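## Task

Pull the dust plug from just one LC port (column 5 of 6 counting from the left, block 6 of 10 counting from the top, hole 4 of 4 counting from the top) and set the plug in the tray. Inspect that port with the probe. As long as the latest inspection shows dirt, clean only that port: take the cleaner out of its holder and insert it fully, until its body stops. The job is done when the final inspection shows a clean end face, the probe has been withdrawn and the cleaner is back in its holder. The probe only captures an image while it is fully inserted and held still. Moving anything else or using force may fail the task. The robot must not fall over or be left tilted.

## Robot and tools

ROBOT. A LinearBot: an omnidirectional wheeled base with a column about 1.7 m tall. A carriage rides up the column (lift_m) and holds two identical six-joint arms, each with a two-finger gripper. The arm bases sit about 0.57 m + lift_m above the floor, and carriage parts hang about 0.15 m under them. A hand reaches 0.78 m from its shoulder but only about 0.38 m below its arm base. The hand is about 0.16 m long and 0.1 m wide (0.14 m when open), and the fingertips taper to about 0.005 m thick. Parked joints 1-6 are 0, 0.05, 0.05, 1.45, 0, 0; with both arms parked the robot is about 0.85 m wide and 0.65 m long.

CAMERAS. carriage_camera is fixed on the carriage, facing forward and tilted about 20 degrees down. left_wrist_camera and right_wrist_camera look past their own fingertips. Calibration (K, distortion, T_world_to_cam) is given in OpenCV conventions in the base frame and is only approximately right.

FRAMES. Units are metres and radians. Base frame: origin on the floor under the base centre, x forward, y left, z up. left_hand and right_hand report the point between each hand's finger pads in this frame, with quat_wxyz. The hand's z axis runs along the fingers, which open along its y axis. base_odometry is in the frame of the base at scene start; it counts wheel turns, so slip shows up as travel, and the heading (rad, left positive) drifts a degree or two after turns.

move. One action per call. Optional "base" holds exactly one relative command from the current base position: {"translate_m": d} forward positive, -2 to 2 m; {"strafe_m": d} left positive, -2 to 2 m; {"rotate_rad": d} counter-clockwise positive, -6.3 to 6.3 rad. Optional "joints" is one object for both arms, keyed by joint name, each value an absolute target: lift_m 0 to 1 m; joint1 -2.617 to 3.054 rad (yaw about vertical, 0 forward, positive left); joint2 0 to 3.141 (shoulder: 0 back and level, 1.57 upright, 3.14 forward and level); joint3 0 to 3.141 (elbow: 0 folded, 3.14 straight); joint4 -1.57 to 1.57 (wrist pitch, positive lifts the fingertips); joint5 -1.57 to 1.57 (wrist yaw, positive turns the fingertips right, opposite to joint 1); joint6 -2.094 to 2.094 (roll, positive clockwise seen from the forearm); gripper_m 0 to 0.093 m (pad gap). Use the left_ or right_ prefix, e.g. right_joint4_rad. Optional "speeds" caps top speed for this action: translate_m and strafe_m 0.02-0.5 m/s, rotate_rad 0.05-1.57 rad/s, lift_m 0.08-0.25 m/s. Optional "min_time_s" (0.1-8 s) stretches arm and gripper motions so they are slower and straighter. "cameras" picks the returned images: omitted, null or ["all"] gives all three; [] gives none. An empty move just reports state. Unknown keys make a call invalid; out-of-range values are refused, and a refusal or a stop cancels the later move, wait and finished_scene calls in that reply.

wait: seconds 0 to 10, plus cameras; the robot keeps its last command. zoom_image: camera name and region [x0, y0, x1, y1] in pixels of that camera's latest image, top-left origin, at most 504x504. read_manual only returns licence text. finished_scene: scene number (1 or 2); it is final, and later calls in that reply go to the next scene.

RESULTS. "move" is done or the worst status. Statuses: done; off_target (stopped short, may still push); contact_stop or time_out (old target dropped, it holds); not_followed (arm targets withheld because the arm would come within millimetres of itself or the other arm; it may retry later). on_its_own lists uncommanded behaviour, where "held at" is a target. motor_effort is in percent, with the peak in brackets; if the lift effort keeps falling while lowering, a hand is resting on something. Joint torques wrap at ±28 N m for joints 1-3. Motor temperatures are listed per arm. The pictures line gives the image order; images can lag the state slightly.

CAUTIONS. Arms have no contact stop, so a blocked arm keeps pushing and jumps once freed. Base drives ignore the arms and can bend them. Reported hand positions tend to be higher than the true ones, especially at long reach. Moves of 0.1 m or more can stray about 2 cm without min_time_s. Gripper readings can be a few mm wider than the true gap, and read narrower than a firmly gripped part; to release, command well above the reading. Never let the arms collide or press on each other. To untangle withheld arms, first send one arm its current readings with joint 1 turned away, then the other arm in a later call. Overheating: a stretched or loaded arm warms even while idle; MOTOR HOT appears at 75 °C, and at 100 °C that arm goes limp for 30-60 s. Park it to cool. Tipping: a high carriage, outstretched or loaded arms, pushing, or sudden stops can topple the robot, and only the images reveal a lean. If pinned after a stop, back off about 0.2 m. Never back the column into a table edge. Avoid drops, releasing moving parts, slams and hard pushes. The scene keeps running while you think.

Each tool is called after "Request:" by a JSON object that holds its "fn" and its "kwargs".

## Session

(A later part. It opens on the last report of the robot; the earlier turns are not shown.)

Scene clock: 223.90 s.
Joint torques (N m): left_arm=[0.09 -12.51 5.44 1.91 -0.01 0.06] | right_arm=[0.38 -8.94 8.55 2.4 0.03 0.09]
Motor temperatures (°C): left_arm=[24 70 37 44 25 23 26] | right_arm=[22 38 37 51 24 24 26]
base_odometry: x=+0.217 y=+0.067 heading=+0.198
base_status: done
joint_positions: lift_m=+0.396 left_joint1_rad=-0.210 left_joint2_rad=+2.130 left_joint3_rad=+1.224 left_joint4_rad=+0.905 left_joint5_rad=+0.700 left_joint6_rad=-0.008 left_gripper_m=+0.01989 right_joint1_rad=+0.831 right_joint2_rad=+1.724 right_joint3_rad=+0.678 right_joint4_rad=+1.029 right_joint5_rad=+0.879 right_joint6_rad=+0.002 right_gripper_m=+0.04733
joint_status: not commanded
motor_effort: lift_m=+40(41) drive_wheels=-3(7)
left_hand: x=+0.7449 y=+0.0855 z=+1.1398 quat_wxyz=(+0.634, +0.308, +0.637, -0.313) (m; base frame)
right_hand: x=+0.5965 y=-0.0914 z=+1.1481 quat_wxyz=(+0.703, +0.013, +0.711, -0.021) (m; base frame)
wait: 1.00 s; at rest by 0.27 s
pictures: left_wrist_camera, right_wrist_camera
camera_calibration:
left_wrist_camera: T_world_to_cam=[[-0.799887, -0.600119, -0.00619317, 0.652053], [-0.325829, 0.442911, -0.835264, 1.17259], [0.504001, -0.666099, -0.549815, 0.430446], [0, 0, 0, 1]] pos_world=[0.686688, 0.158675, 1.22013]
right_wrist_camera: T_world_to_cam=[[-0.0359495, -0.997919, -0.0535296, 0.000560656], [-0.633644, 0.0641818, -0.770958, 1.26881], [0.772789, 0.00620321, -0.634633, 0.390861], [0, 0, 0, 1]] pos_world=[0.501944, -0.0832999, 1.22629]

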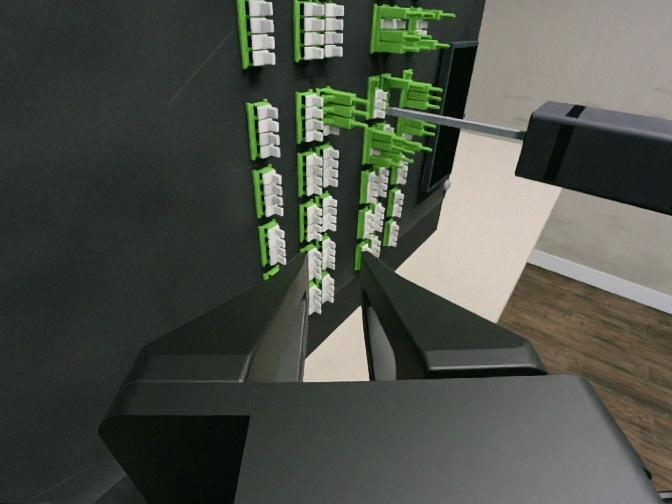

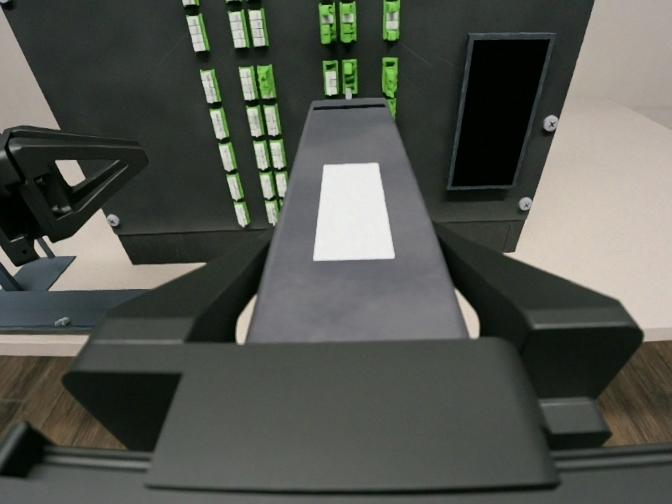

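Request:
{"fn": "move", "kwargs": {"base": {"strafe_m":-0.0003}, "speeds": {"strafe_m":0.02}, "cameras": []}}

Request:
{"fn": "move", "kwargs": {"base": {"translate_m":0.001}, "speeds": {"translate_m":0.02}, "cameras": []}}

Request:
{"fn": "wait", "kwargs": {"seconds": 1, "cameras": ["left_wrist_camera","right_wrist_camera"]}}

Request:
{"fn": "zoom_image", "kwargs": {"camera": "right_wrist_camera", "region": [335, 70, 365, 100]}}

Request:
{"fn": "zoom_image", "kwargs": {"camera": "left_wrist_camera", "region": [365, 75, 415, 125]}}

Scene clock: 224.83 s.
Joint torques (N m): left_arm=[0.01 -12.55 5.42 1.9 0.01 0.07] | right_arm=[0.08 -8.94 8.53 2.46 0.01 0.02]
Motor temperatures (°C): left_arm=[24 70 37 44 25 23 26] | right_arm=[22 38 37 51 24 24 26]
move: done
base_odometry: x=+0.217 y=+0.066 heading=+0.198
base_status: done
joint_positions: lift_m=+0.396 left_joint1_rad=-0.210 left_joint2_rad=+2.130 left_joint3_rad=+1.224 left_joint4_rad=+0.905 left_joint5_rad=+0.700 left_joint6_rad=-0.008 left_gripper_m=+0.01989 right_joint1_rad=+0.831 right_joint2_rad=+1.724 right_joint3_rad=+0.678 right_joint4_rad=+1.029 right_joint5_rad=+0.879 right_joint6_rad=+0.002 right_gripper_m=+0.04733
joint_status: not commanded
motor_effort: lift_m=+40(41) drive_wheels=+0(1)
left_hand: x=+0.7449 y=+0.0855 z=+1.1398 quat_wxyz=(+0.634, +0.308, +0.637, -0.313) (m; base frame)
right_hand: x=+0.5965 y=-0.0914 z=+1.1481 quat_wxyz=(+0.703, +0.013, +0.711, -0.021) (m; base frame)
pictures: none
No camera images: "cameras" was empty.

Scene clock: 225.30 s.
Joint torques (N m): left_arm=[-0.02 -12.49 5.45 1.91 0.01 0.06] | right_arm=[0.35 -8.9 8.39 2.42 0.04 0.09]
Motor temperatures (°C): left_arm=[24 70 37 44 25 23 26] | right_arm=[22 38 37 51 24 24 26]
move: done
base_odometry: x=+0.218 y=+0.067 heading=+0.199
base_status: done
joint_positions: lift_m=+0.396 left_joint1_rad=-0.210 left_joint2_rad=+2.130 left_joint3_rad=+1.224 left_joint4_rad=+0.905 left_joint5_rad=+0.700 left_joint6_rad=-0.008 left_gripper_m=+0.01989 right_joint1_rad=+0.832 right_joint2_rad=+1.724 right_joint3_rad=+0.678 right_joint4_rad=+1.028 right_joint5_rad=+0.879 right_joint6_rad=+0.002 right_gripper_m=+0.04733
joint_status: not commanded
motor_effort: lift_m=+40(41) drive_wheels=-3(7)
left_hand: x=+0.7449 y=+0.0855 z=+1.1397 quat_wxyz=(+0.633, +0.308, +0.637, -0.314) (m; base frame)
right_hand: x=+0.5964 y=-0.0911 z=+1.1480 quat_wxyz=(+0.703, +0.012, +0.711, -0.021) (m; base frame)
pictures: none
No camera images: "cameras" was empty.

Scene clock: 226.30 s.
Joint torques (N m): left_arm=[0.06 -12.49 5.45 1.9 0.01 0.07] | right_arm=[0.09 -8.85 8.49 2.46 0.06 0.1]
Motor temperatures (°C): left_arm=[24 70 37 44 25 23 26] | right_arm=[22 38 37 51 24 24 26]
base_odometry: x=+0.218 y=+0.067 heading=+0.199
base_status: done
joint_positions: lift_m=+0.396 left_joint1_rad=-0.210 left_joint2_rad=+2.130 left_joint3_rad=+1.224 left_joint4_rad=+0.905 left_joint5_rad=+0.700 left_joint6_rad=-0.008 left_gripper_m=+0.01989 right_joint1_rad=+0.832 right_joint2_rad=+1.724 right_joint3_rad=+0.678 right_joint4_rad=+1.028 right_joint5_rad=+0.879 right_joint6_rad=+0.002 right_gripper_m=+0.04733
joint_status: not commanded
motor_effort: lift_m=+40(41) drive_wheels=-1(7)
left_hand: x=+0.7449 y=+0.0855 z=+1.1397 quat_wxyz=(+0.633, +0.308, +0.637, -0.314) (m; base frame)
right_hand: x=+0.5964 y=-0.0911 z=+1.1480 quat_wxyz=(+0.703, +0.012, +0.711, -0.021) (m; base frame)
wait: 1.00 s; at rest by 0.27 s
pictures: left_wrist_camera, right_wrist_camera
camera_calibration:
left_wrist_camera: T_world_to_cam=[[-0.799883, -0.600129, -0.0056993, 0.651451], [-0.326462, 0.443054, -0.834941, 1.17253], [0.503597, -0.665994, -0.550311, 0.431254], [0, 0, 0, 1]] pos_world=[0.686691, 0.158674, 1.22003]
right_wrist_camera: T_world_to_cam=[[-0.0348964, -0.997986, -0.0529781, -0.000456574], [-0.634094, 0.0630837, -0.770678, 1.26845], [0.772468, 0.00669925, -0.635019, 0.391549], [0, 0, 0, 1]] pos_world=[0.501842, -0.0830973, 1.22618]

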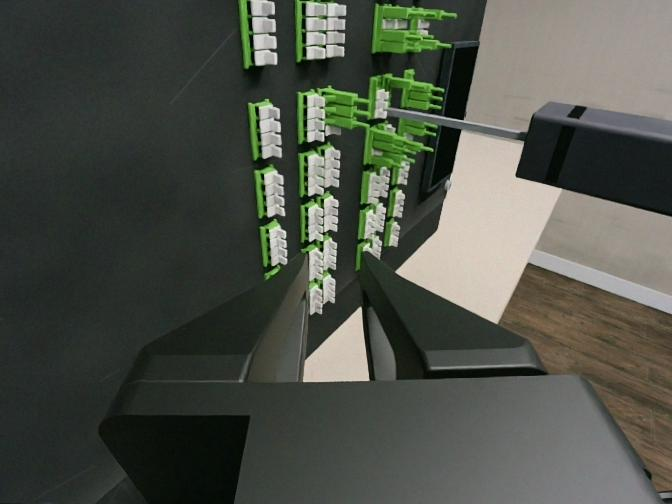

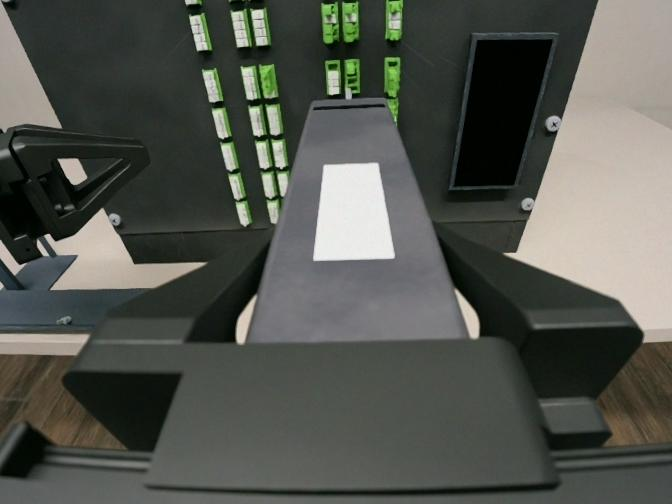

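Scaled by 16.800 from the camera's 672x504 image, which has a finer 960x720 frame.

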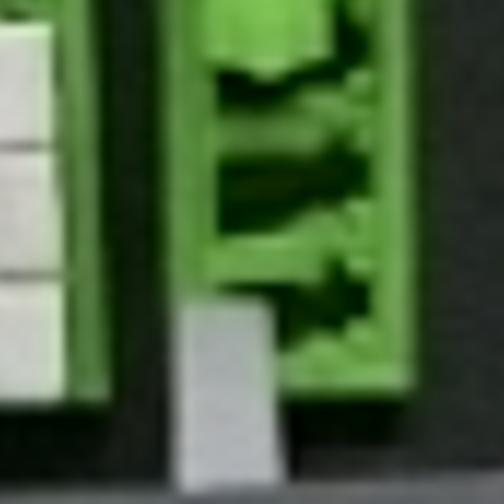

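Scaled by 10.080 from the camera's 672x504 image, which has a finer 960x720 frame.

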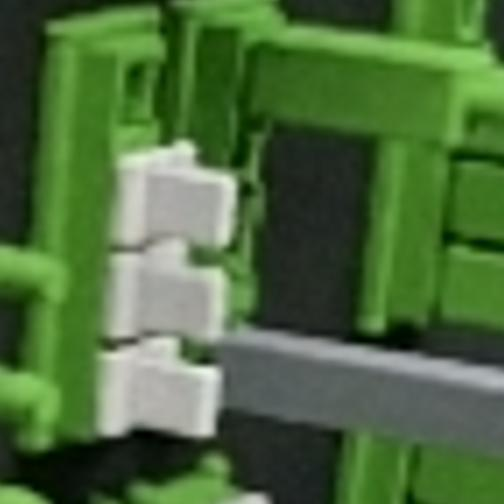

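Request:
{"fn": "move", "kwargs": {"base": {"strafe_m":-0.0015}, "speeds": {"strafe_m":0.02}, "cameras": []}}

Request:
{"fn": "wait", "kwargs": {"seconds": 1, "cameras": ["left_wrist_camera","right_wrist_camera"]}}

Request:
{"fn": "zoom_image", "kwargs": {"camera": "right_wrist_camera", "region": [335, 70, 365, 100]}}

Request:
{"fn": "zoom_image", "kwargs": {"camera": "left_wrist_camera", "region": [365, 75, 415, 125]}}

Scene clock: 227.37 s.
Joint torques (N m): left_arm=[0.1 -12.59 5.35 1.92 0 0.06] | right_arm=[0.21 -8.91 8.36 2.42 -0.02 0.06]
Motor temperatures (°C): left_arm=[24 70 37 44 25 23 26] | right_arm=[22 38 37 51 24 24 26]
move: done
base_odometry: x=+0.218 y=+0.065 heading=+0.199
base_status: done
joint_positions: lift_m=+0.396 left_joint1_rad=-0.211 left_joint2_rad=+2.130 left_joint3_rad=+1.224 left_joint4_rad=+0.905 left_joint5_rad=+0.700 left_joint6_rad=-0.008 left_gripper_m=+0.01989 right_joint1_rad=+0.832 right_joint2_rad=+1.724 right_joint3_rad=+0.678 right_joint4_rad=+1.028 right_joint5_rad=+0.878 right_joint6_rad=+0.002 right_gripper_m=+0.04733
joint_status: not commanded
motor_effort: lift_m=+41(41) drive_wheels=+2(5)
left_hand: x=+0.7448 y=+0.0851 z=+1.1397 quat_wxyz=(+0.633, +0.308, +0.637, -0.314) (m; base frame)
right_hand: x=+0.5962 y=-0.0907 z=+1.1480 quat_wxyz=(+0.703, +0.012, +0.711, -0.020) (m; base frame)
pictures: none
No camera images: "cameras" was empty.

Scene clock: 228.37 s.
Joint torques (N m): left_arm=[0.08 -12.55 5.45 1.9 0.01 0.06] | right_arm=[0.09 -8.79 8.34 2.49 0.04 0.08]
Motor temperatures (°C): left_arm=[24 70 37 44 25 23 26] | right_arm=[22 38 37 51 24 24 26]
base_odometry: x=+0.218 y=+0.065 heading=+0.199
base_status: done
joint_positions: lift_m=+0.396 left_joint1_rad=-0.211 left_joint2_rad=+2.130 left_joint3_rad=+1.224 left_joint4_rad=+0.905 left_joint5_rad=+0.700 left_joint6_rad=-0.008 left_gripper_m=+0.01989 right_joint1_rad=+0.832 right_joint2_rad=+1.724 right_joint3_rad=+0.678 right_joint4_rad=+1.028 right_joint5_rad=+0.878 right_joint6_rad=+0.002 right_gripper_m=+0.04733
joint_status: not commanded
motor_effort: lift_m=+40(41) drive_wheels=+2(5)
left_hand: x=+0.7448 y=+0.0851 z=+1.1397 quat_wxyz=(+0.633, +0.308, +0.637, -0.314) (m; base frame)
right_hand: x=+0.5962 y=-0.0907 z=+1.1480 quat_wxyz=(+0.703, +0.012, +0.711, -0.020) (m; base frame)
wait: 1.00 s; at rest by 0.27 s
pictures: left_wrist_camera, right_wrist_camera
camera_calibration:
left_wrist_camera: T_world_to_cam=[[-0.800342, -0.599516, -0.00569797, 0.651345], [-0.326119, 0.443297, -0.834946, 1.1724], [0.50309, -0.666384, -0.550303, 0.43144], [0, 0, 0, 1]] pos_world=[0.686588, 0.158274, 1.22003]
right_wrist_camera: T_world_to_cam=[[-0.0337591, -0.998023, -0.0530056, -0.000698696], [-0.634163, 0.0623824, -0.770679, 1.26834], [0.772462, 0.00759675, -0.635016, 0.3917], [0, 0, 0, 1]] pos_world=[0.50174, -0.0827952, 1.22618]

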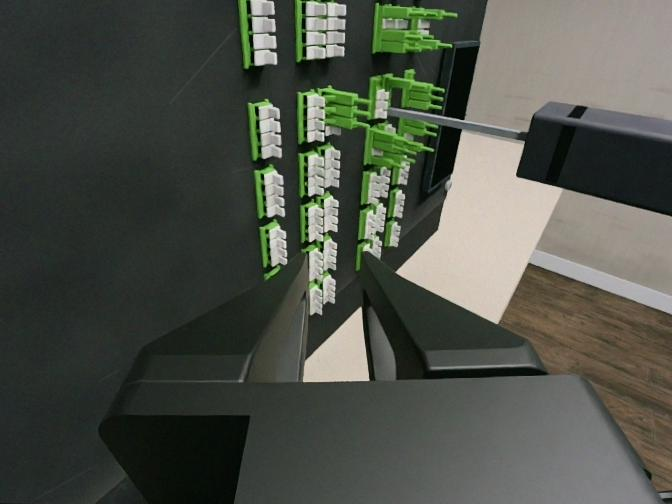

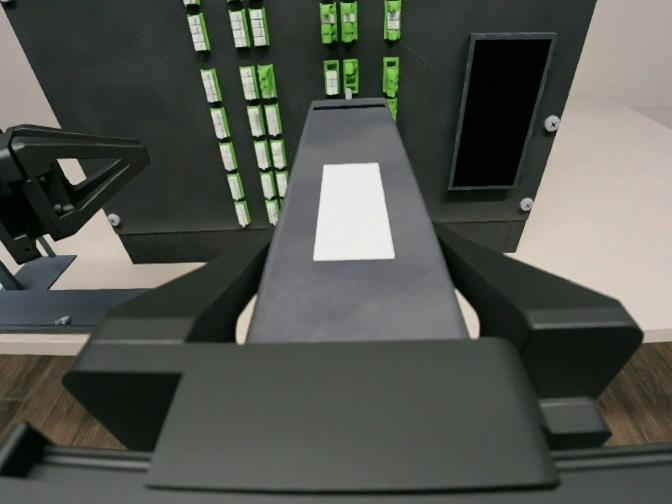

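Scaled by 16.800 from the camera's 672x504 image, which has a finer 960x720 frame.

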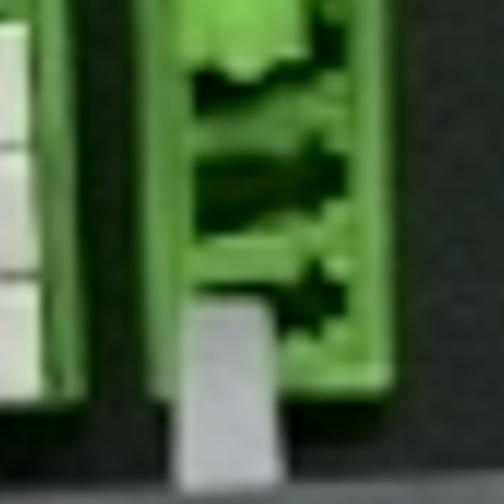

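Scaled by 10.080 from the camera's 672x504 image, which has a finer 960x720 frame.

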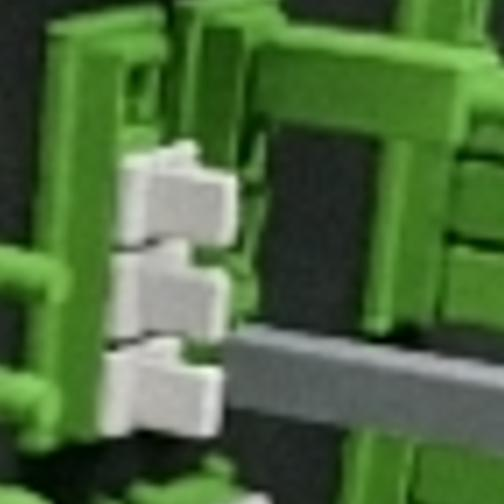

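Request:
{"fn": "move", "kwargs": {"base": {"translate_m":-0.0015}, "joints": {"right_joint5_rad":0.879,"right_joint1_rad":0.831}, "speeds": {"translate_m":0.02}, "cameras": []}}

Request:
{"fn": "wait", "kwargs": {"seconds": 1, "cameras": ["left_wrist_camera","right_wrist_camera"]}}

Request:
{"fn": "zoom_image", "kwargs": {"camera": "right_wrist_camera", "region": [335, 70, 365, 100]}}

Scene clock: 230.03 s.
Joint torques (N m): left_arm=[0.14 -12.56 5.45 1.89 0.01 0.07] | right_arm=[0.1 -9.05 8.32 2.51 -0.02 0.04]
Motor temperatures (°C): left_arm=[24 70 37 44 25 23 26] | right_arm=[22 38 37 51 24 24 26]
move: done
base_odometry: x=+0.217 y=+0.065 heading=+0.199
base_status: done
joint_positions: lift_m=+0.396 left_joint1_rad=-0.211 left_joint2_rad=+2.130 left_joint3_rad=+1.224 left_joint4_rad=+0.905 left_joint5_rad=+0.700 left_joint6_rad=-0.008 left_gripper_m=+0.01989 right_joint1_rad=+0.832 right_joint2_rad=+1.724 right_joint3_rad=+0.678 right_joint4_rad=+1.028 right_joint5_rad=+0.877 right_joint6_rad=+0.002 right_gripper_m=+0.04733
joint_status: all done
motor_effort: lift_m=+40(41) drive_wheels=-5(12)
left_hand: x=+0.7448 y=+0.0851 z=+1.1399 quat_wxyz=(+0.633, +0.308, +0.637, -0.314) (m; base frame)
right_hand: x=+0.5962 y=-0.0906 z=+1.1479 quat_wxyz=(+0.703, +0.012, +0.711, -0.020) (m; base frame)
pictures: none
No camera images: "cameras" was empty.

Scene clock: 231.03 s.
Joint torques (N m): left_arm=[0.16 -12.57 5.41 1.89 0.02 0.08] | right_arm=[0.4 -8.76 8.39 2.45 -0.02 0.04]
Motor temperatures (°C): left_arm=[24 70 37 44 25 23 26] | right_arm=[22 38 37 51 24 24 26]
base_odometry: x=+0.217 y=+0.065 heading=+0.199
base_status: done
joint_positions: lift_m=+0.396 left_joint1_rad=-0.211 left_joint2_rad=+2.130 left_joint3_rad=+1.224 left_joint4_rad=+0.905 left_joint5_rad=+0.700 left_joint6_rad=-0.008 left_gripper_m=+0.01989 right_joint1_rad=+0.832 right_joint2_rad=+1.724 right_joint3_rad=+0.678 right_joint4_rad=+1.028 right_joint5_rad=+0.877 right_joint6_rad=+0.002 right_gripper_m=+0.04733
joint_status: all done
motor_effort: lift_m=+41(41) drive_wheels=+2(12)
left_hand: x=+0.7448 y=+0.0851 z=+1.1399 quat_wxyz=(+0.633, +0.308, +0.637, -0.314) (m; base frame)
right_hand: x=+0.5962 y=-0.0906 z=+1.1479 quat_wxyz=(+0.703, +0.012, +0.711, -0.020) (m; base frame)
wait: 1.00 s; at rest by 0.27 s
pictures: left_wrist_camera, right_wrist_camera
camera_calibration:
left_wrist_camera: T_world_to_cam=[[-0.800316, -0.599546, -0.00622522, 0.651973], [-0.325508, 0.443183, -0.835245, 1.17245], [0.503527, -0.666433, -0.549843, 0.430645], [0, 0, 0, 1]] pos_world=[0.686585, 0.158274, 1.22013]
right_wrist_camera: T_world_to_cam=[[-0.0330239, -0.998064, -0.0527012, -0.00134281], [-0.634483, 0.0616773, -0.770472, 1.26818], [0.772231, 0.00799405, -0.635292, 0.392187], [0, 0, 0, 1]] pos_world=[0.501738, -0.0826935, 1.22618]

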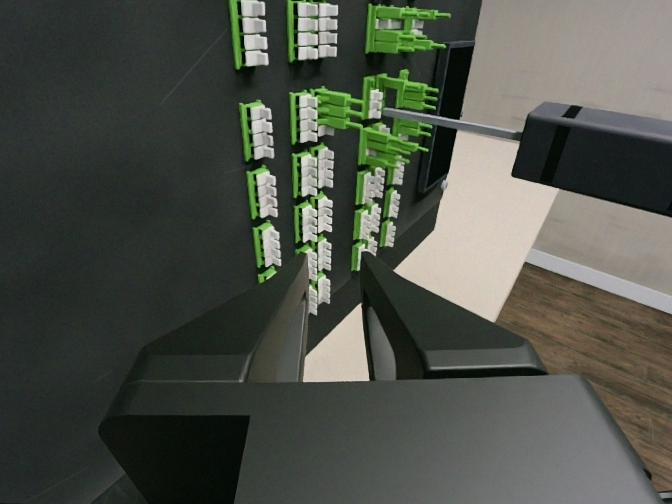

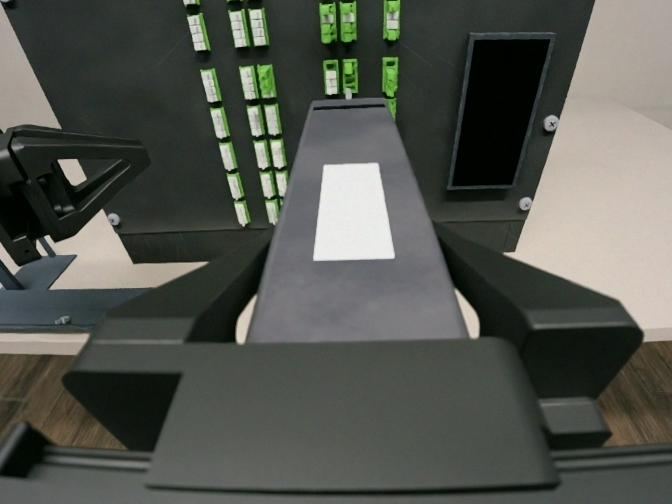

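Scaled by 16.800 from the camera's 672x504 image, which has a finer 960x720 frame.

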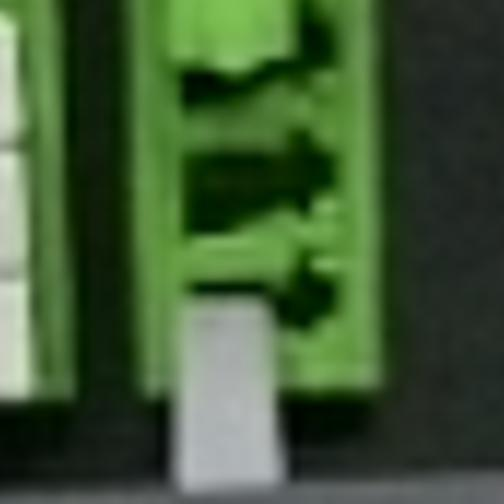

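Request:
{"fn": "move", "kwargs": {"base": {"strafe_m":-0.0005}, "joints": {"lift_m":0.3963}, "speeds": {"strafe_m":0.02,"lift_m":0.08}, "cameras": []}}

Request:
{"fn": "wait", "kwargs": {"seconds": 1, "cameras": ["left_wrist_camera","right_wrist_camera"]}}

Request:
{"fn": "zoom_image", "kwargs": {"camera": "right_wrist_camera", "region": [335, 70, 365, 100]}}

Request:
{"fn": "zoom_image", "kwargs": {"camera": "left_wrist_camera", "region": [365, 75, 415, 125]}}

Scene clock: 231.83 s.
Joint torques (N m): left_arm=[0.14 -12.49 5.41 1.89 0.01 0.07] | right_arm=[0.31 -8.75 8.46 2.46 -0.03 0.11]
Motor temperatures (°C): left_arm=[24 70 37 44 25 23 26] | right_arm=[22 38 37 51 24 24 26]
move: done
base_odometry: x=+0.217 y=+0.065 heading=+0.200
base_status: done
joint_positions: lift_m=+0.396 left_joint1_rad=-0.211 left_joint2_rad=+2.130 left_joint3_rad=+1.224 left_joint4_rad=+0.905 left_joint5_rad=+0.700 left_joint6_rad=-0.008 left_gripper_m=+0.01989 right_joint1_rad=+0.832 right_joint2_rad=+1.724 right_joint3_rad=+0.678 right_joint4_rad=+1.028 right_joint5_rad=+0.877 right_joint6_rad=+0.002 right_gripper_m=+0.04733
joint_status: all done
motor_effort: lift_m=+39(39) drive_wheels=+3(4)
left_hand: x=+0.7448 y=+0.0851 z=+1.1398 quat_wxyz=(+0.633, +0.308, +0.637, -0.314) (m; base frame)
right_hand: x=+0.5962 y=-0.0906 z=+1.1478 quat_wxyz=(+0.703, +0.012, +0.711, -0.020) (m; base frame)
pictures: none
No camera images: "cameras" was empty.

Scene clock: 232.83 s.
Joint torques (N m): left_arm=[0.14 -12.59 5.39 1.88 -0.01 0.06] | right_arm=[0.28 -8.84 8.31 2.49 0.02 0.03]
Motor temperatures (°C): left_arm=[24 70 37 44 25 23 26] | right_arm=[22 38 37 51 24 24 26]
base_odometry: x=+0.217 y=+0.065 heading=+0.200
base_status: done
joint_positions: lift_m=+0.396 left_joint1_rad=-0.211 left_joint2_rad=+2.130 left_joint3_rad=+1.224 left_joint4_rad=+0.905 left_joint5_rad=+0.700 left_joint6_rad=-0.008 left_gripper_m=+0.01989 right_joint1_rad=+0.832 right_joint2_rad=+1.724 right_joint3_rad=+0.678 right_joint4_rad=+1.028 right_joint5_rad=+0.877 right_joint6_rad=+0.002 right_gripper_m=+0.04733
joint_status: all done
motor_effort: lift_m=+39(39) drive_wheels=+3(4)
left_hand: x=+0.7448 y=+0.0851 z=+1.1398 quat_wxyz=(+0.633, +0.308, +0.637, -0.314) (m; base frame)
right_hand: x=+0.5962 y=-0.0906 z=+1.1478 quat_wxyz=(+0.703, +0.012, +0.711, -0.020) (m; base frame)
wait: 1.00 s; at rest by 0.27 s
pictures: left_wrist_camera, right_wrist_camera
camera_calibration:
left_wrist_camera: T_world_to_cam=[[-0.800316, -0.599546, -0.00622522, 0.651973], [-0.325508, 0.443183, -0.835245, 1.17237], [0.503527, -0.666433, -0.549843, 0.43059], [0, 0, 0, 1]] pos_world=[0.686585, 0.158274, 1.22003]
right_wrist_camera: T_world_to_cam=[[-0.0330239, -0.998064, -0.0527012, -0.00134808], [-0.634483, 0.0616773, -0.770472, 1.26811], [0.772231, 0.00799405, -0.635292, 0.392123], [0, 0, 0, 1]] pos_world=[0.501738, -0.0826935, 1.22608]

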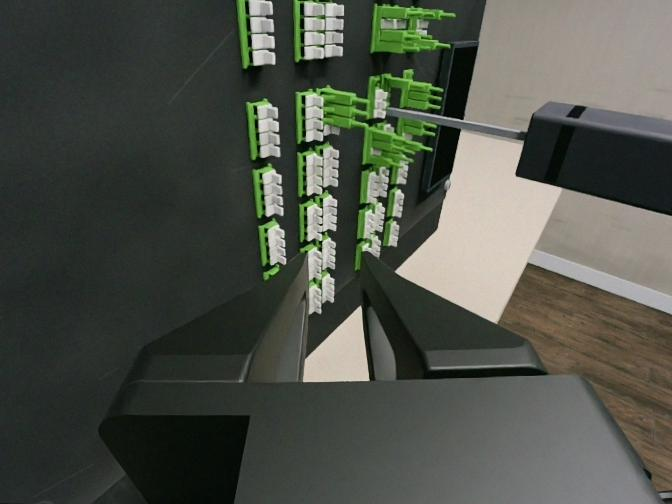

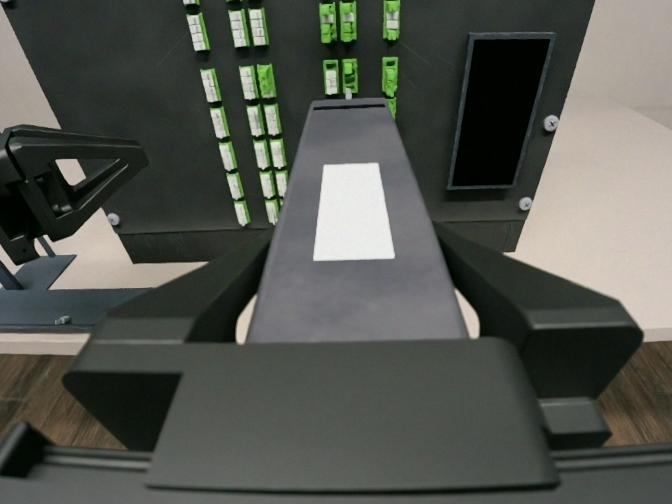

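Scaled by 16.800 from the camera's 672x504 image, which has a finer 960x720 frame.

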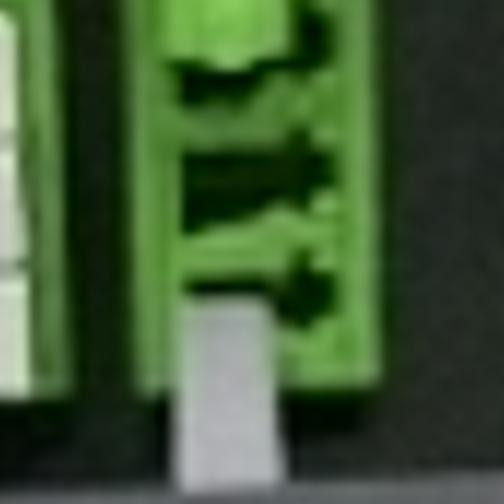

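Scaled by 10.080 from the camera's 672x504 image, which has a finer 960x720 frame.

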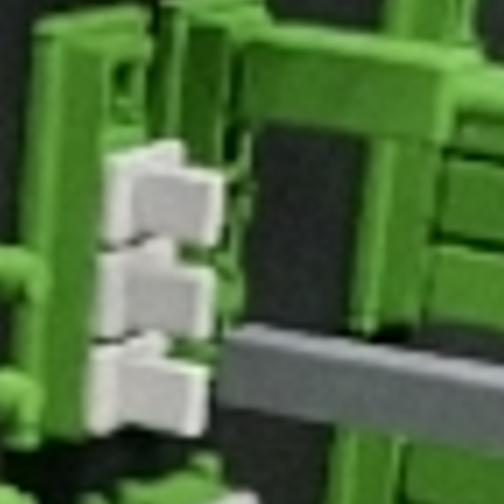

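Request:
{"fn": "move", "kwargs": {"base": {"rotate_rad":-0.001}, "joints": {"lift_m":0.3972}, "speeds": {"rotate_rad":0.05,"lift_m":0.08}, "cameras": []}}

Request:
{"fn": "wait", "kwargs": {"seconds": 1, "cameras": ["left_wrist_camera","right_wrist_camera"]}}

Request:
{"fn": "zoom_image", "kwargs": {"camera": "right_wrist_camera", "region": [335, 70, 365, 100]}}

Request:
{"fn": "zoom_image", "kwargs": {"camera": "left_wrist_camera", "region": [365, 75, 415, 125]}}

Scene clock: 233.63 s.
Joint torques (N m): left_arm=[0.12 -12.46 5.44 1.89 0 0.08] | right_arm=[0.08 -8.85 8.5 2.48 0.04 0.15]
Motor temperatures (°C): left_arm=[24 70 37 44 25 23 26] | right_arm=[22 38 37 51 24 24 26]
move: done
base_odometry: x=+0.217 y=+0.065 heading=+0.199
base_status: done
joint_positions: lift_m=+0.397 left_joint1_rad=-0.211 left_joint2_rad=+2.130 left_joint3_rad=+1.224 left_joint4_rad=+0.906 left_joint5_rad=+0.700 left_joint6_rad=-0.008 left_gripper_m=+0.01989 right_joint1_rad=+0.832 right_joint2_rad=+1.724 right_joint3_rad=+0.678 right_joint4_rad=+1.028 right_joint5_rad=+0.878 right_joint6_rad=+0.002 right_gripper_m=+0.04733
joint_status: all done
motor_effort: lift_m=+40(44) drive_wheels=+3(6)
left_hand: x=+0.7448 y=+0.0851 z=+1.1407 quat_wxyz=(+0.634, +0.308, +0.636, -0.314) (m; base frame)
right_hand: x=+0.5962 y=-0.0907 z=+1.1488 quat_wxyz=(+0.703, +0.012, +0.711, -0.020) (m; base frame)
pictures: none
No camera images: "cameras" was empty.

Scene clock: 234.63 s.
Joint torques (N m): left_arm=[0.09 -12.52 5.44 1.89 0 0.07] | right_arm=[0.28 -8.73 8.23 2.46 0.01 0.11]
Motor temperatures (°C): left_arm=[24 70 37 44 25 23 26] | right_arm=[22 38 37 51 24 24 26]
base_odometry: x=+0.217 y=+0.065 heading=+0.199
base_status: done
joint_positions: lift_m=+0.397 left_joint1_rad=-0.211 left_joint2_rad=+2.130 left_joint3_rad=+1.224 left_joint4_rad=+0.906 left_joint5_rad=+0.700 left_joint6_rad=-0.008 left_gripper_m=+0.01989 right_joint1_rad=+0.832 right_joint2_rad=+1.724 right_joint3_rad=+0.678 right_joint4_rad=+1.028 right_joint5_rad=+0.878 right_joint6_rad=+0.002 right_gripper_m=+0.04733
joint_status: all done
motor_effort: lift_m=+39(44) drive_wheels=+3(6)
left_hand: x=+0.7448 y=+0.0851 z=+1.1407 quat_wxyz=(+0.634, +0.308, +0.636, -0.314) (m; base frame)
right_hand: x=+0.5962 y=-0.0907 z=+1.1488 quat_wxyz=(+0.703, +0.012, +0.711, -0.020) (m; base frame)
wait: 1.00 s; at rest by 0.27 s
pictures: left_wrist_camera, right_wrist_camera
camera_calibration:
left_wrist_camera: T_world_to_cam=[[-0.800323, -0.599535, -0.0064306, 0.652151], [-0.325225, 0.443106, -0.835395, 1.173], [0.503698, -0.666495, -0.549612, 0.430691], [0, 0, 0, 1]] pos_world=[0.686484, 0.158274, 1.22083]
right_wrist_camera: T_world_to_cam=[[-0.0332991, -0.998026, -0.0532449, -0.000596482], [-0.634082, 0.062276, -0.770754, 1.26894], [0.772548, 0.00809627, -0.634905, 0.392148], [0, 0, 0, 1]] pos_world=[0.501638, -0.0827947, 1.22698]

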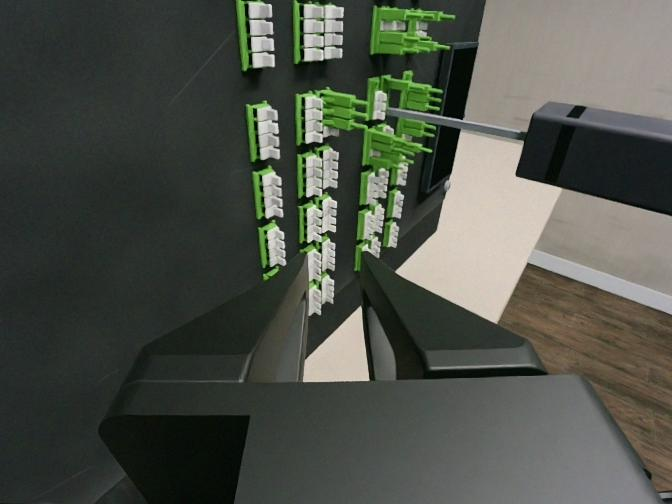

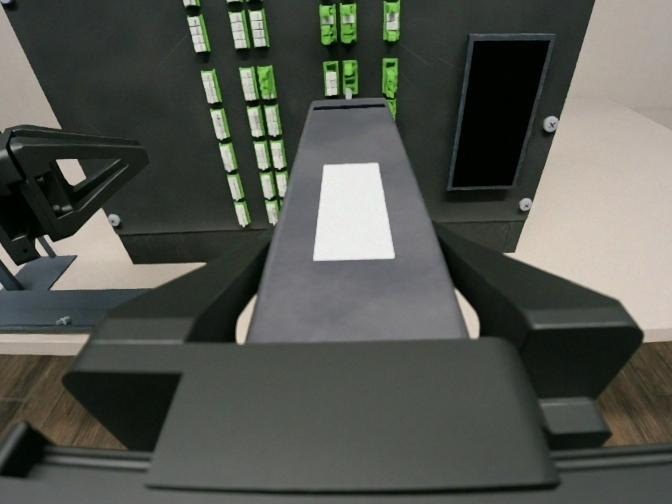

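Scaled by 16.800 from the camera's 672x504 image, which has a finer 960x720 frame.

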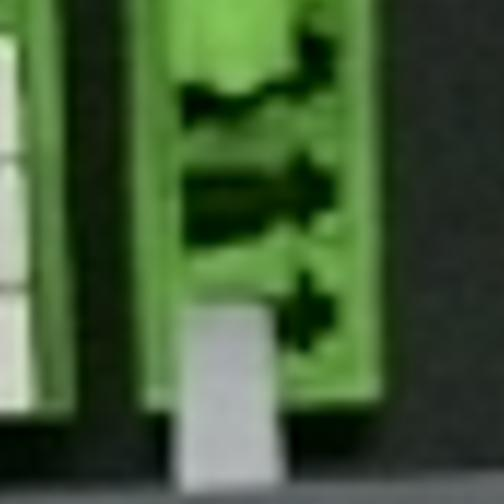

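Scaled by 10.080 from the camera's 672x504 image, which has a finer 960x720 frame.

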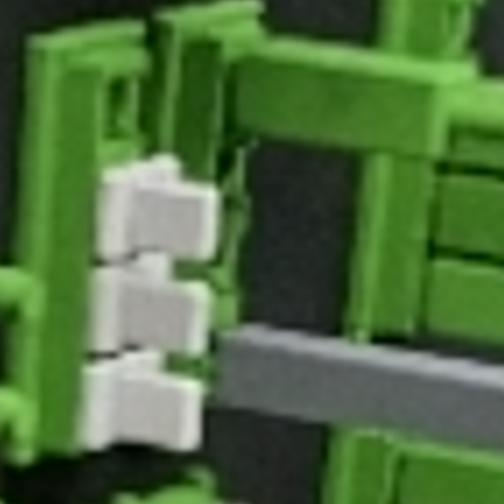

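Request:
{"fn": "move", "kwargs": {"base": {"strafe_m":-0.0008}, "speeds": {"strafe_m":0.02}, "cameras": []}}

Request:
{"fn": "wait", "kwargs": {"seconds": 1, "cameras": ["left_wrist_camera","right_wrist_camera"]}}

Request:
{"fn": "zoom_image", "kwargs": {"camera": "right_wrist_camera", "region": [335, 70, 365, 100]}}

Scene clock: 235.33 s.
Joint torques (N m): left_arm=[0.2 -12.53 5.41 1.89 0.01 0.07] | right_arm=[0.16 -8.73 8.35 2.48 -0.05 0.11]
Motor temperatures (°C): left_arm=[24 70 37 44 25 23 26] | right_arm=[22 38 37 52 24 24 26]
move: done
base_odometry: x=+0.217 y=+0.064 heading=+0.200
base_status: done
joint_positions: lift_m=+0.397 left_joint1_rad=-0.211 left_joint2_rad=+2.130 left_joint3_rad=+1.224 left_joint4_rad=+0.906 left_joint5_rad=+0.700 left_joint6_rad=-0.008 left_gripper_m=+0.01989 right_joint1_rad=+0.832 right_joint2_rad=+1.724 right_joint3_rad=+0.678 right_joint4_rad=+1.028 right_joint5_rad=+0.878 right_joint6_rad=+0.002 right_gripper_m=+0.04733
joint_status: not commanded
motor_effort: lift_m=+40(40) drive_wheels=+3(6)
left_hand: x=+0.7446 y=+0.0848 z=+1.1407 quat_wxyz=(+0.633, +0.309, +0.636, -0.314) (m; base frame)
right_hand: x=+0.5962 y=-0.0907 z=+1.1488 quat_wxyz=(+0.703, +0.012, +0.711, -0.020) (m; base frame)
pictures: none
No camera images: "cameras" was empty.

Scene clock: 236.33 s.
Joint torques (N m): left_arm=[0.09 -12.52 5.5 1.89 0.02 0.07] | right_arm=[0.25 -8.83 8.55 2.48 -0.01 0.09]
Motor temperatures (°C): left_arm=[24 70 37 44 25 23 26] | right_arm=[22 38 37 52 24 24 26]
base_odometry: x=+0.217 y=+0.064 heading=+0.200
base_status: done
joint_positions: lift_m=+0.397 left_joint1_rad=-0.211 left_joint2_rad=+2.130 left_joint3_rad=+1.224 left_joint4_rad=+0.906 left_joint5_rad=+0.700 left_joint6_rad=-0.008 left_gripper_m=+0.01989 right_joint1_rad=+0.832 right_joint2_rad=+1.724 right_joint3_rad=+0.678 right_joint4_rad=+1.028 right_joint5_rad=+0.878 right_joint6_rad=+0.002 right_gripper_m=+0.04733
joint_status: not commanded
motor_effort: lift_m=+40(40) drive_wheels=+2(6)
left_hand: x=+0.7446 y=+0.0848 z=+1.1407 quat_wxyz=(+0.633, +0.309, +0.636, -0.314) (m; base frame)
right_hand: x=+0.5962 y=-0.0907 z=+1.1488 quat_wxyz=(+0.703, +0.012, +0.711, -0.020) (m; base frame)
wait: 1.00 s; at rest by 0.27 s
pictures: left_wrist_camera, right_wrist_camera
camera_calibration:
left_wrist_camera: T_world_to_cam=[[-0.800788, -0.598913, -0.00644629, 0.652268], [-0.324866, 0.44336, -0.835401, 1.17281], [0.50319, -0.666885, -0.549604, 0.430959], [0, 0, 0, 1]] pos_world=[0.68648, 0.158074, 1.22083]
right_wrist_camera: T_world_to_cam=[[-0.0332991, -0.998026, -0.0532449, -0.000596482], [-0.634082, 0.062276, -0.770754, 1.26894], [0.772548, 0.00809627, -0.634905, 0.392148], [0, 0, 0, 1]] pos_world=[0.501638, -0.0827947, 1.22698]

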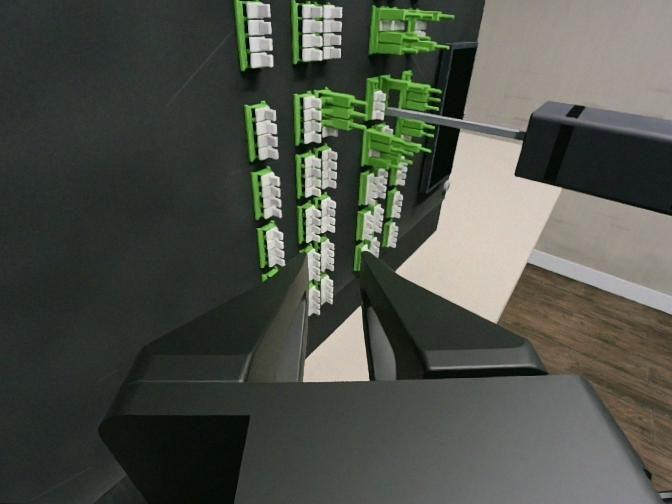

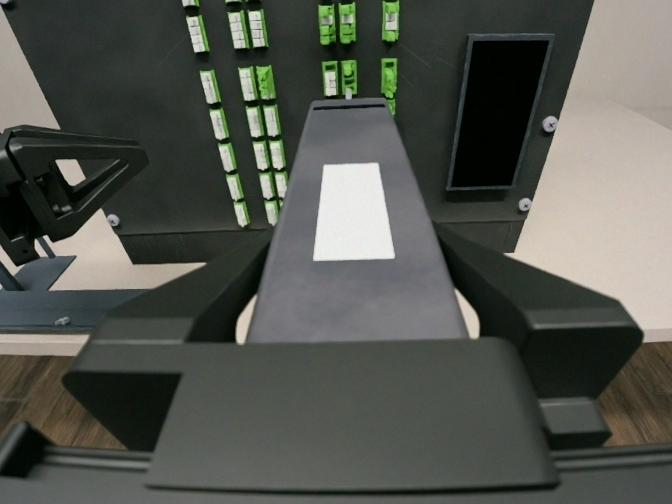

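Scaled by 16.800 from the camera's 672x504 image, which has a finer 960x720 frame.

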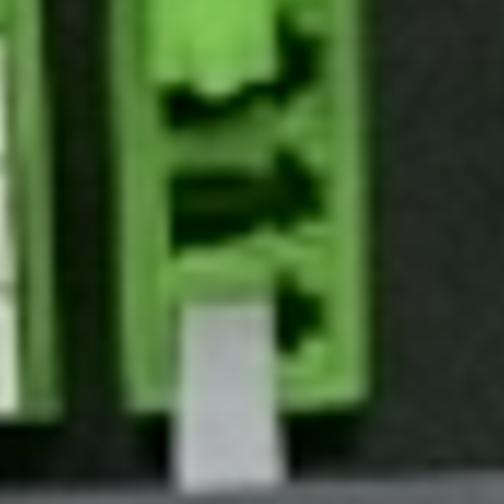

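Request:
{"fn": "move", "kwargs": {"base": {"translate_m":0.003}, "joints": {"lift_m":0.3969}, "speeds": {"translate_m":0.02,"lift_m":0.08}, "cameras": []}}

Request:
{"fn": "wait", "kwargs": {"seconds": 1, "cameras": ["left_wrist_camera","right_wrist_camera"]}}

Request:
{"fn": "zoom_image", "kwargs": {"camera": "right_wrist_camera", "region": [335, 70, 365, 100]}}

Request:
{"fn": "zoom_image", "kwargs": {"camera": "left_wrist_camera", "region": [365, 75, 415, 125]}}

Scene clock: 239.97 s.
Joint torques (N m): left_arm=[0.13 -12.49 5.44 1.89 0.01 0.06] | right_arm=[-0.17 -8.73 8.38 2.42 -0.08 0.12]
Motor temperatures (°C): left_arm=[24 70 38 44 25 23 26] | right_arm=[22 38 37 52 24 24 26]
move: done
base_odometry: x=+0.220 y=+0.065 heading=+0.200
base_status: done
joint_positions: lift_m=+0.397 left_joint1_rad=-0.211 left_joint2_rad=+2.130 left_joint3_rad=+1.224 left_joint4_rad=+0.906 left_joint5_rad=+0.700 left_joint6_rad=-0.008 left_gripper_m=+0.01989 right_joint1_rad=+0.837 right_joint2_rad=+1.724 right_joint3_rad=+0.678 right_joint4_rad=+1.028 right_joint5_rad=+0.885 right_joint6_rad=+0.002 right_gripper_m=+0.04733
joint_status: all done
motor_effort: lift_m=+39(40) drive_wheels=+2(9)
left_hand: x=+0.7446 y=+0.0848 z=+1.1404 quat_wxyz=(+0.633, +0.309, +0.636, -0.314) (m; base frame)
right_hand: x=+0.5951 y=-0.0902 z=+1.1486 quat_wxyz=(+0.703, +0.013, +0.711, -0.021) (m; base frame)
pictures: none
No camera images: "cameras" was empty.

Scene clock: 240.97 s.
Joint torques (N m): left_arm=[0.17 -12.56 5.39 1.9 -0.01 0.09] | right_arm=[-0.35 -8.95 8.21 2.42 -0.09 0.06]
Motor temperatures (°C): left_arm=[24 70 38 44 25 23 26] | right_arm=[22 38 37 52 24 24 26]
base_odometry: x=+0.220 y=+0.065 heading=+0.200
base_status: done
joint_positions: lift_m=+0.397 left_joint1_rad=-0.211 left_joint2_rad=+2.130 left_joint3_rad=+1.224 left_joint4_rad=+0.906 left_joint5_rad=+0.700 left_joint6_rad=-0.008 left_gripper_m=+0.01989 right_joint1_rad=+0.837 right_joint2_rad=+1.724 right_joint3_rad=+0.678 right_joint4_rad=+1.028 right_joint5_rad=+0.885 right_joint6_rad=+0.002 right_gripper_m=+0.04733
joint_status: all done
motor_effort: lift_m=+39(40) drive_wheels=+1(9)
left_hand: x=+0.7446 y=+0.0848 z=+1.1404 quat_wxyz=(+0.633, +0.309, +0.636, -0.314) (m; base frame)
right_hand: x=+0.5952 y=-0.0901 z=+1.1486 quat_wxyz=(+0.703, +0.013, +0.711, -0.021) (m; base frame)
wait: 1.00 s; at rest by 0.27 s
pictures: left_wrist_camera, right_wrist_camera
camera_calibration:
left_wrist_camera: T_world_to_cam=[[-0.800788, -0.598913, -0.00644629, 0.652266], [-0.324866, 0.44336, -0.835401, 1.17264], [0.50319, -0.666885, -0.549604, 0.430849], [0, 0, 0, 1]] pos_world=[0.68648, 0.158074, 1.22063]
right_wrist_camera: T_world_to_cam=[[-0.0355699, -0.99795, -0.0531999, 0.00124192], [-0.633836, 0.0636847, -0.770841, 1.2682], [0.772649, 0.00630125, -0.634802, 0.392459], [0, 0, 0, 1]] pos_world=[0.500644, -0.0819988, 1.22678]

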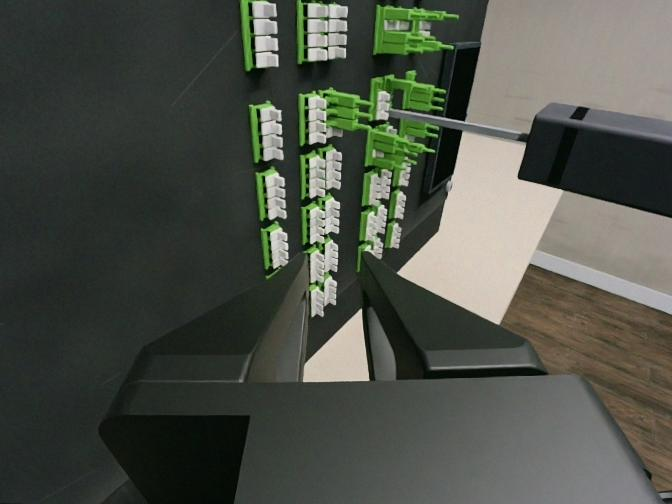

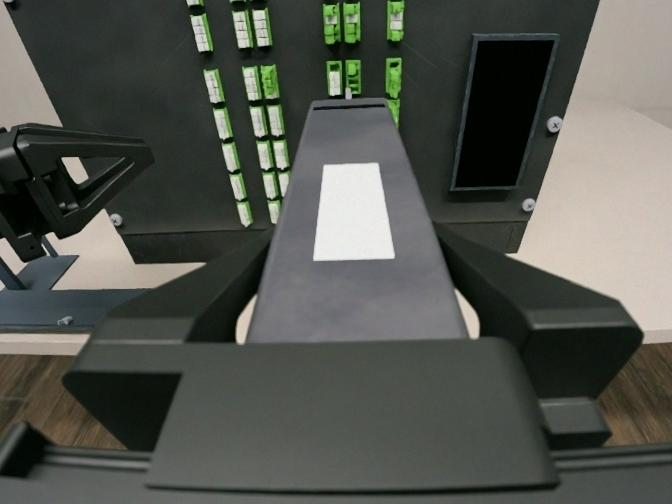

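Scaled by 16.800 from the camera's 672x504 image, which has a finer 960x720 frame.

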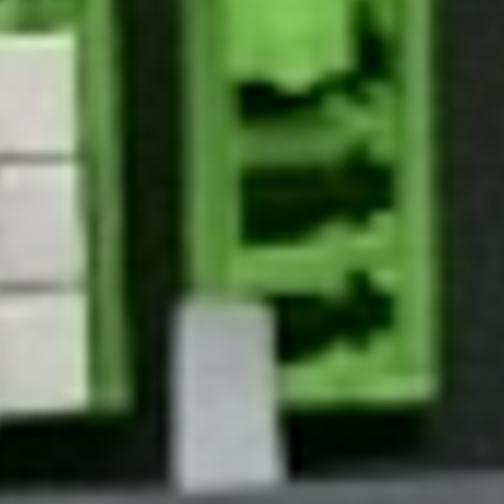

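Scaled by 10.080 from the camera's 672x504 image, which has a finer 960x720 frame.

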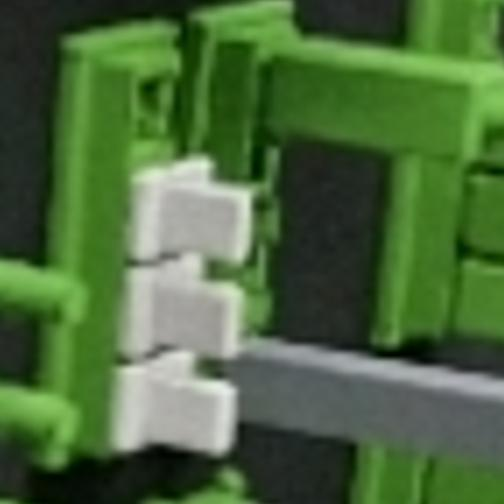

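Request:
{"fn": "move", "kwargs": {"base": {"translate_m":-0.012}, "speeds": {"translate_m":0.02}, "cameras": []}}

Request:
{"fn": "move", "kwargs": {"base": {"strafe_m":-0.003}, "joints": {"right_joint1_rad":0.832,"right_joint5_rad":0.878}, "speeds": {"strafe_m":0.02}, "cameras": []}}

Request:
{"fn": "move", "kwargs": {"base": {"translate_m":0.009}, "speeds": {"translate_m":0.02}, "cameras": []}}

Request:
{"fn": "wait", "kwargs": {"seconds": 1, "cameras": ["right_wrist_camera"]}}

Request:
{"fn": "zoom_image", "kwargs": {"camera": "right_wrist_camera", "region": [335, 70, 365, 100]}}

Scene clock: 244.00 s.
Joint torques (N m): left_arm=[0.13 -12.6 5.42 1.89 0 0.08] | right_arm=[0.05 -8.95 8.31 2.44 -0.07 0.09]
Motor temperatures (°C): left_arm=[24 70 38 44 25 23 26] | right_arm=[22 38 37 52 24 24 26]
move: done
base_odometry: x=+0.208 y=+0.063 heading=+0.200
base_status: done
joint_positions: lift_m=+0.397 left_joint1_rad=-0.211 left_joint2_rad=+2.130 left_joint3_rad=+1.224 left_joint4_rad=+0.905 left_joint5_rad=+0.700 left_joint6_rad=-0.008 left_gripper_m=+0.01989 right_joint1_rad=+0.836 right_joint2_rad=+1.724 right_joint3_rad=+0.678 right_joint4_rad=+1.028 right_joint5_rad=+0.884 right_joint6_rad=+0.002 right_gripper_m=+0.04733
joint_status: not commanded
motor_effort: lift_m=+39(40) drive_wheels=-5(14)
left_hand: x=+0.7446 y=+0.0848 z=+1.1403 quat_wxyz=(+0.633, +0.309, +0.636, -0.314) (m; base frame)
right_hand: x=+0.5955 y=-0.0906 z=+1.1485 quat_wxyz=(+0.703, +0.013, +0.711, -0.021) (m; base frame)
pictures: none
No camera images: "cameras" was empty.

Scene clock: 244.70 s.
Joint torques (N m): left_arm=[0.16 -12.52 5.39 1.89 -0.01 0.07] | right_arm=[0.23 -8.68 8.65 2.52 -0.06 -0.02]
Motor temperatures (°C): left_arm=[24 70 38 44 25 23 26] | right_arm=[22 38 37 52 24 24 26]
move: done
base_odometry: x=+0.209 y=+0.060 heading=+0.201
base_status: done
joint_positions: lift_m=+0.397 left_joint1_rad=-0.211 left_joint2_rad=+2.130 left_joint3_rad=+1.224 left_joint4_rad=+0.905 left_joint5_rad=+0.700 left_joint6_rad=-0.008 left_gripper_m=+0.01989 right_joint1_rad=+0.833 right_joint2_rad=+1.724 right_joint3_rad=+0.678 right_joint4_rad=+1.028 right_joint5_rad=+0.884 right_joint6_rad=+0.002 right_gripper_m=+0.04733
joint_status: all done
motor_effort: lift_m=+39(40) drive_wheels=-6(10)
left_hand: x=+0.7447 y=+0.0850 z=+1.1403 quat_wxyz=(+0.633, +0.309, +0.637, -0.314) (m; base frame)
right_hand: x=+0.5960 y=-0.0914 z=+1.1485 quat_wxyz=(+0.703, +0.014, +0.711, -0.022) (m; base frame)
pictures: none
No camera images: "cameras" was empty.

Scene clock: 245.53 s.
Joint torques (N m): left_arm=[0.14 -12.52 5.44 1.89 0 0.06] | right_arm=[0.21 -8.81 8.5 2.43 -0.07 0.06]
Motor temperatures (°C): left_arm=[24 70 38 44 25 23 26] | right_arm=[22 38 37 52 24 24 26]
move: done
base_odometry: x=+0.217 y=+0.062 heading=+0.200
base_status: done
joint_positions: lift_m=+0.397 left_joint1_rad=-0.211 left_joint2_rad=+2.130 left_joint3_rad=+1.224 left_joint4_rad=+0.905 left_joint5_rad=+0.700 left_joint6_rad=-0.008 left_gripper_m=+0.01989 right_joint1_rad=+0.833 right_joint2_rad=+1.724 right_joint3_rad=+0.678 right_joint4_rad=+1.028 right_joint5_rad=+0.882 right_joint6_rad=+0.002 right_gripper_m=+0.04733
joint_status: not commanded
motor_effort: lift_m=+40(40) drive_wheels=-5(9)
left_hand: x=+0.7447 y=+0.0850 z=+1.1403 quat_wxyz=(+0.633, +0.309, +0.637, -0.314) (m; base frame)
right_hand: x=+0.5960 y=-0.0912 z=+1.1485 quat_wxyz=(+0.703, +0.013, +0.711, -0.022) (m; base frame)
pictures: none
No camera images: "cameras" was empty.

Scene clock: 246.53 s.
Joint torques (N m): left_arm=[0.13 -12.53 5.46 1.9 0 0.06] | right_arm=[0.16 -8.92 8.36 2.51 -0.06 0.08]
Motor temperatures (°C): left_arm=[24 70 38 44 25 23 26] | right_arm=[22 38 37 52 24 24 26]
base_odometry: x=+0.217 y=+0.062 heading=+0.200
base_status: done
joint_positions: lift_m=+0.397 left_joint1_rad=-0.211 left_joint2_rad=+2.130 left_joint3_rad=+1.224 left_joint4_rad=+0.905 left_joint5_rad=+0.700 left_joint6_rad=-0.008 left_gripper_m=+0.01989 right_joint1_rad=+0.833 right_joint2_rad=+1.724 right_joint3_rad=+0.678 right_joint4_rad=+1.028 right_joint5_rad=+0.882 right_joint6_rad=+0.002 right_gripper_m=+0.04733
joint_status: not commanded
motor_effort: lift_m=+39(40) drive_wheels=-4(9)
left_hand: x=+0.7447 y=+0.0850 z=+1.1403 quat_wxyz=(+0.633, +0.309, +0.637, -0.314) (m; base frame)
right_hand: x=+0.5960 y=-0.0912 z=+1.1485 quat_wxyz=(+0.703, +0.013, +0.711, -0.022) (m; base frame)
wait: 1.00 s; at rest by 0.27 s
pictures: right_wrist_camera
camera_calibration:
right_wrist_camera: T_world_to_cam=[[-0.0371716, -0.997906, -0.0529244, 0.000836909], [-0.633953, 0.0644878, -0.770678, 1.26868], [0.772478, 0.00490421, -0.635023, 0.391944], [0, 0, 0, 1]] pos_world=[0.501548, -0.0829015, 1.22668]

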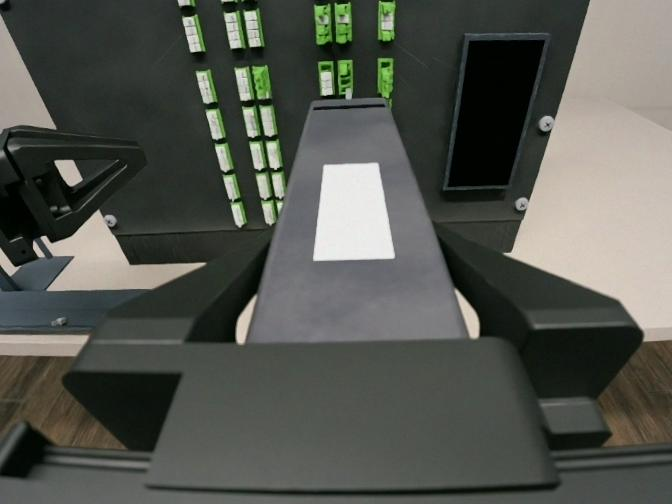

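Scaled by 16.800 from the camera's 672x504 image, which has a finer 960x720 frame.

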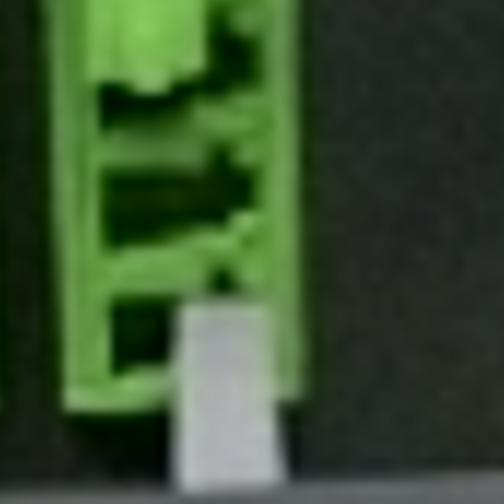

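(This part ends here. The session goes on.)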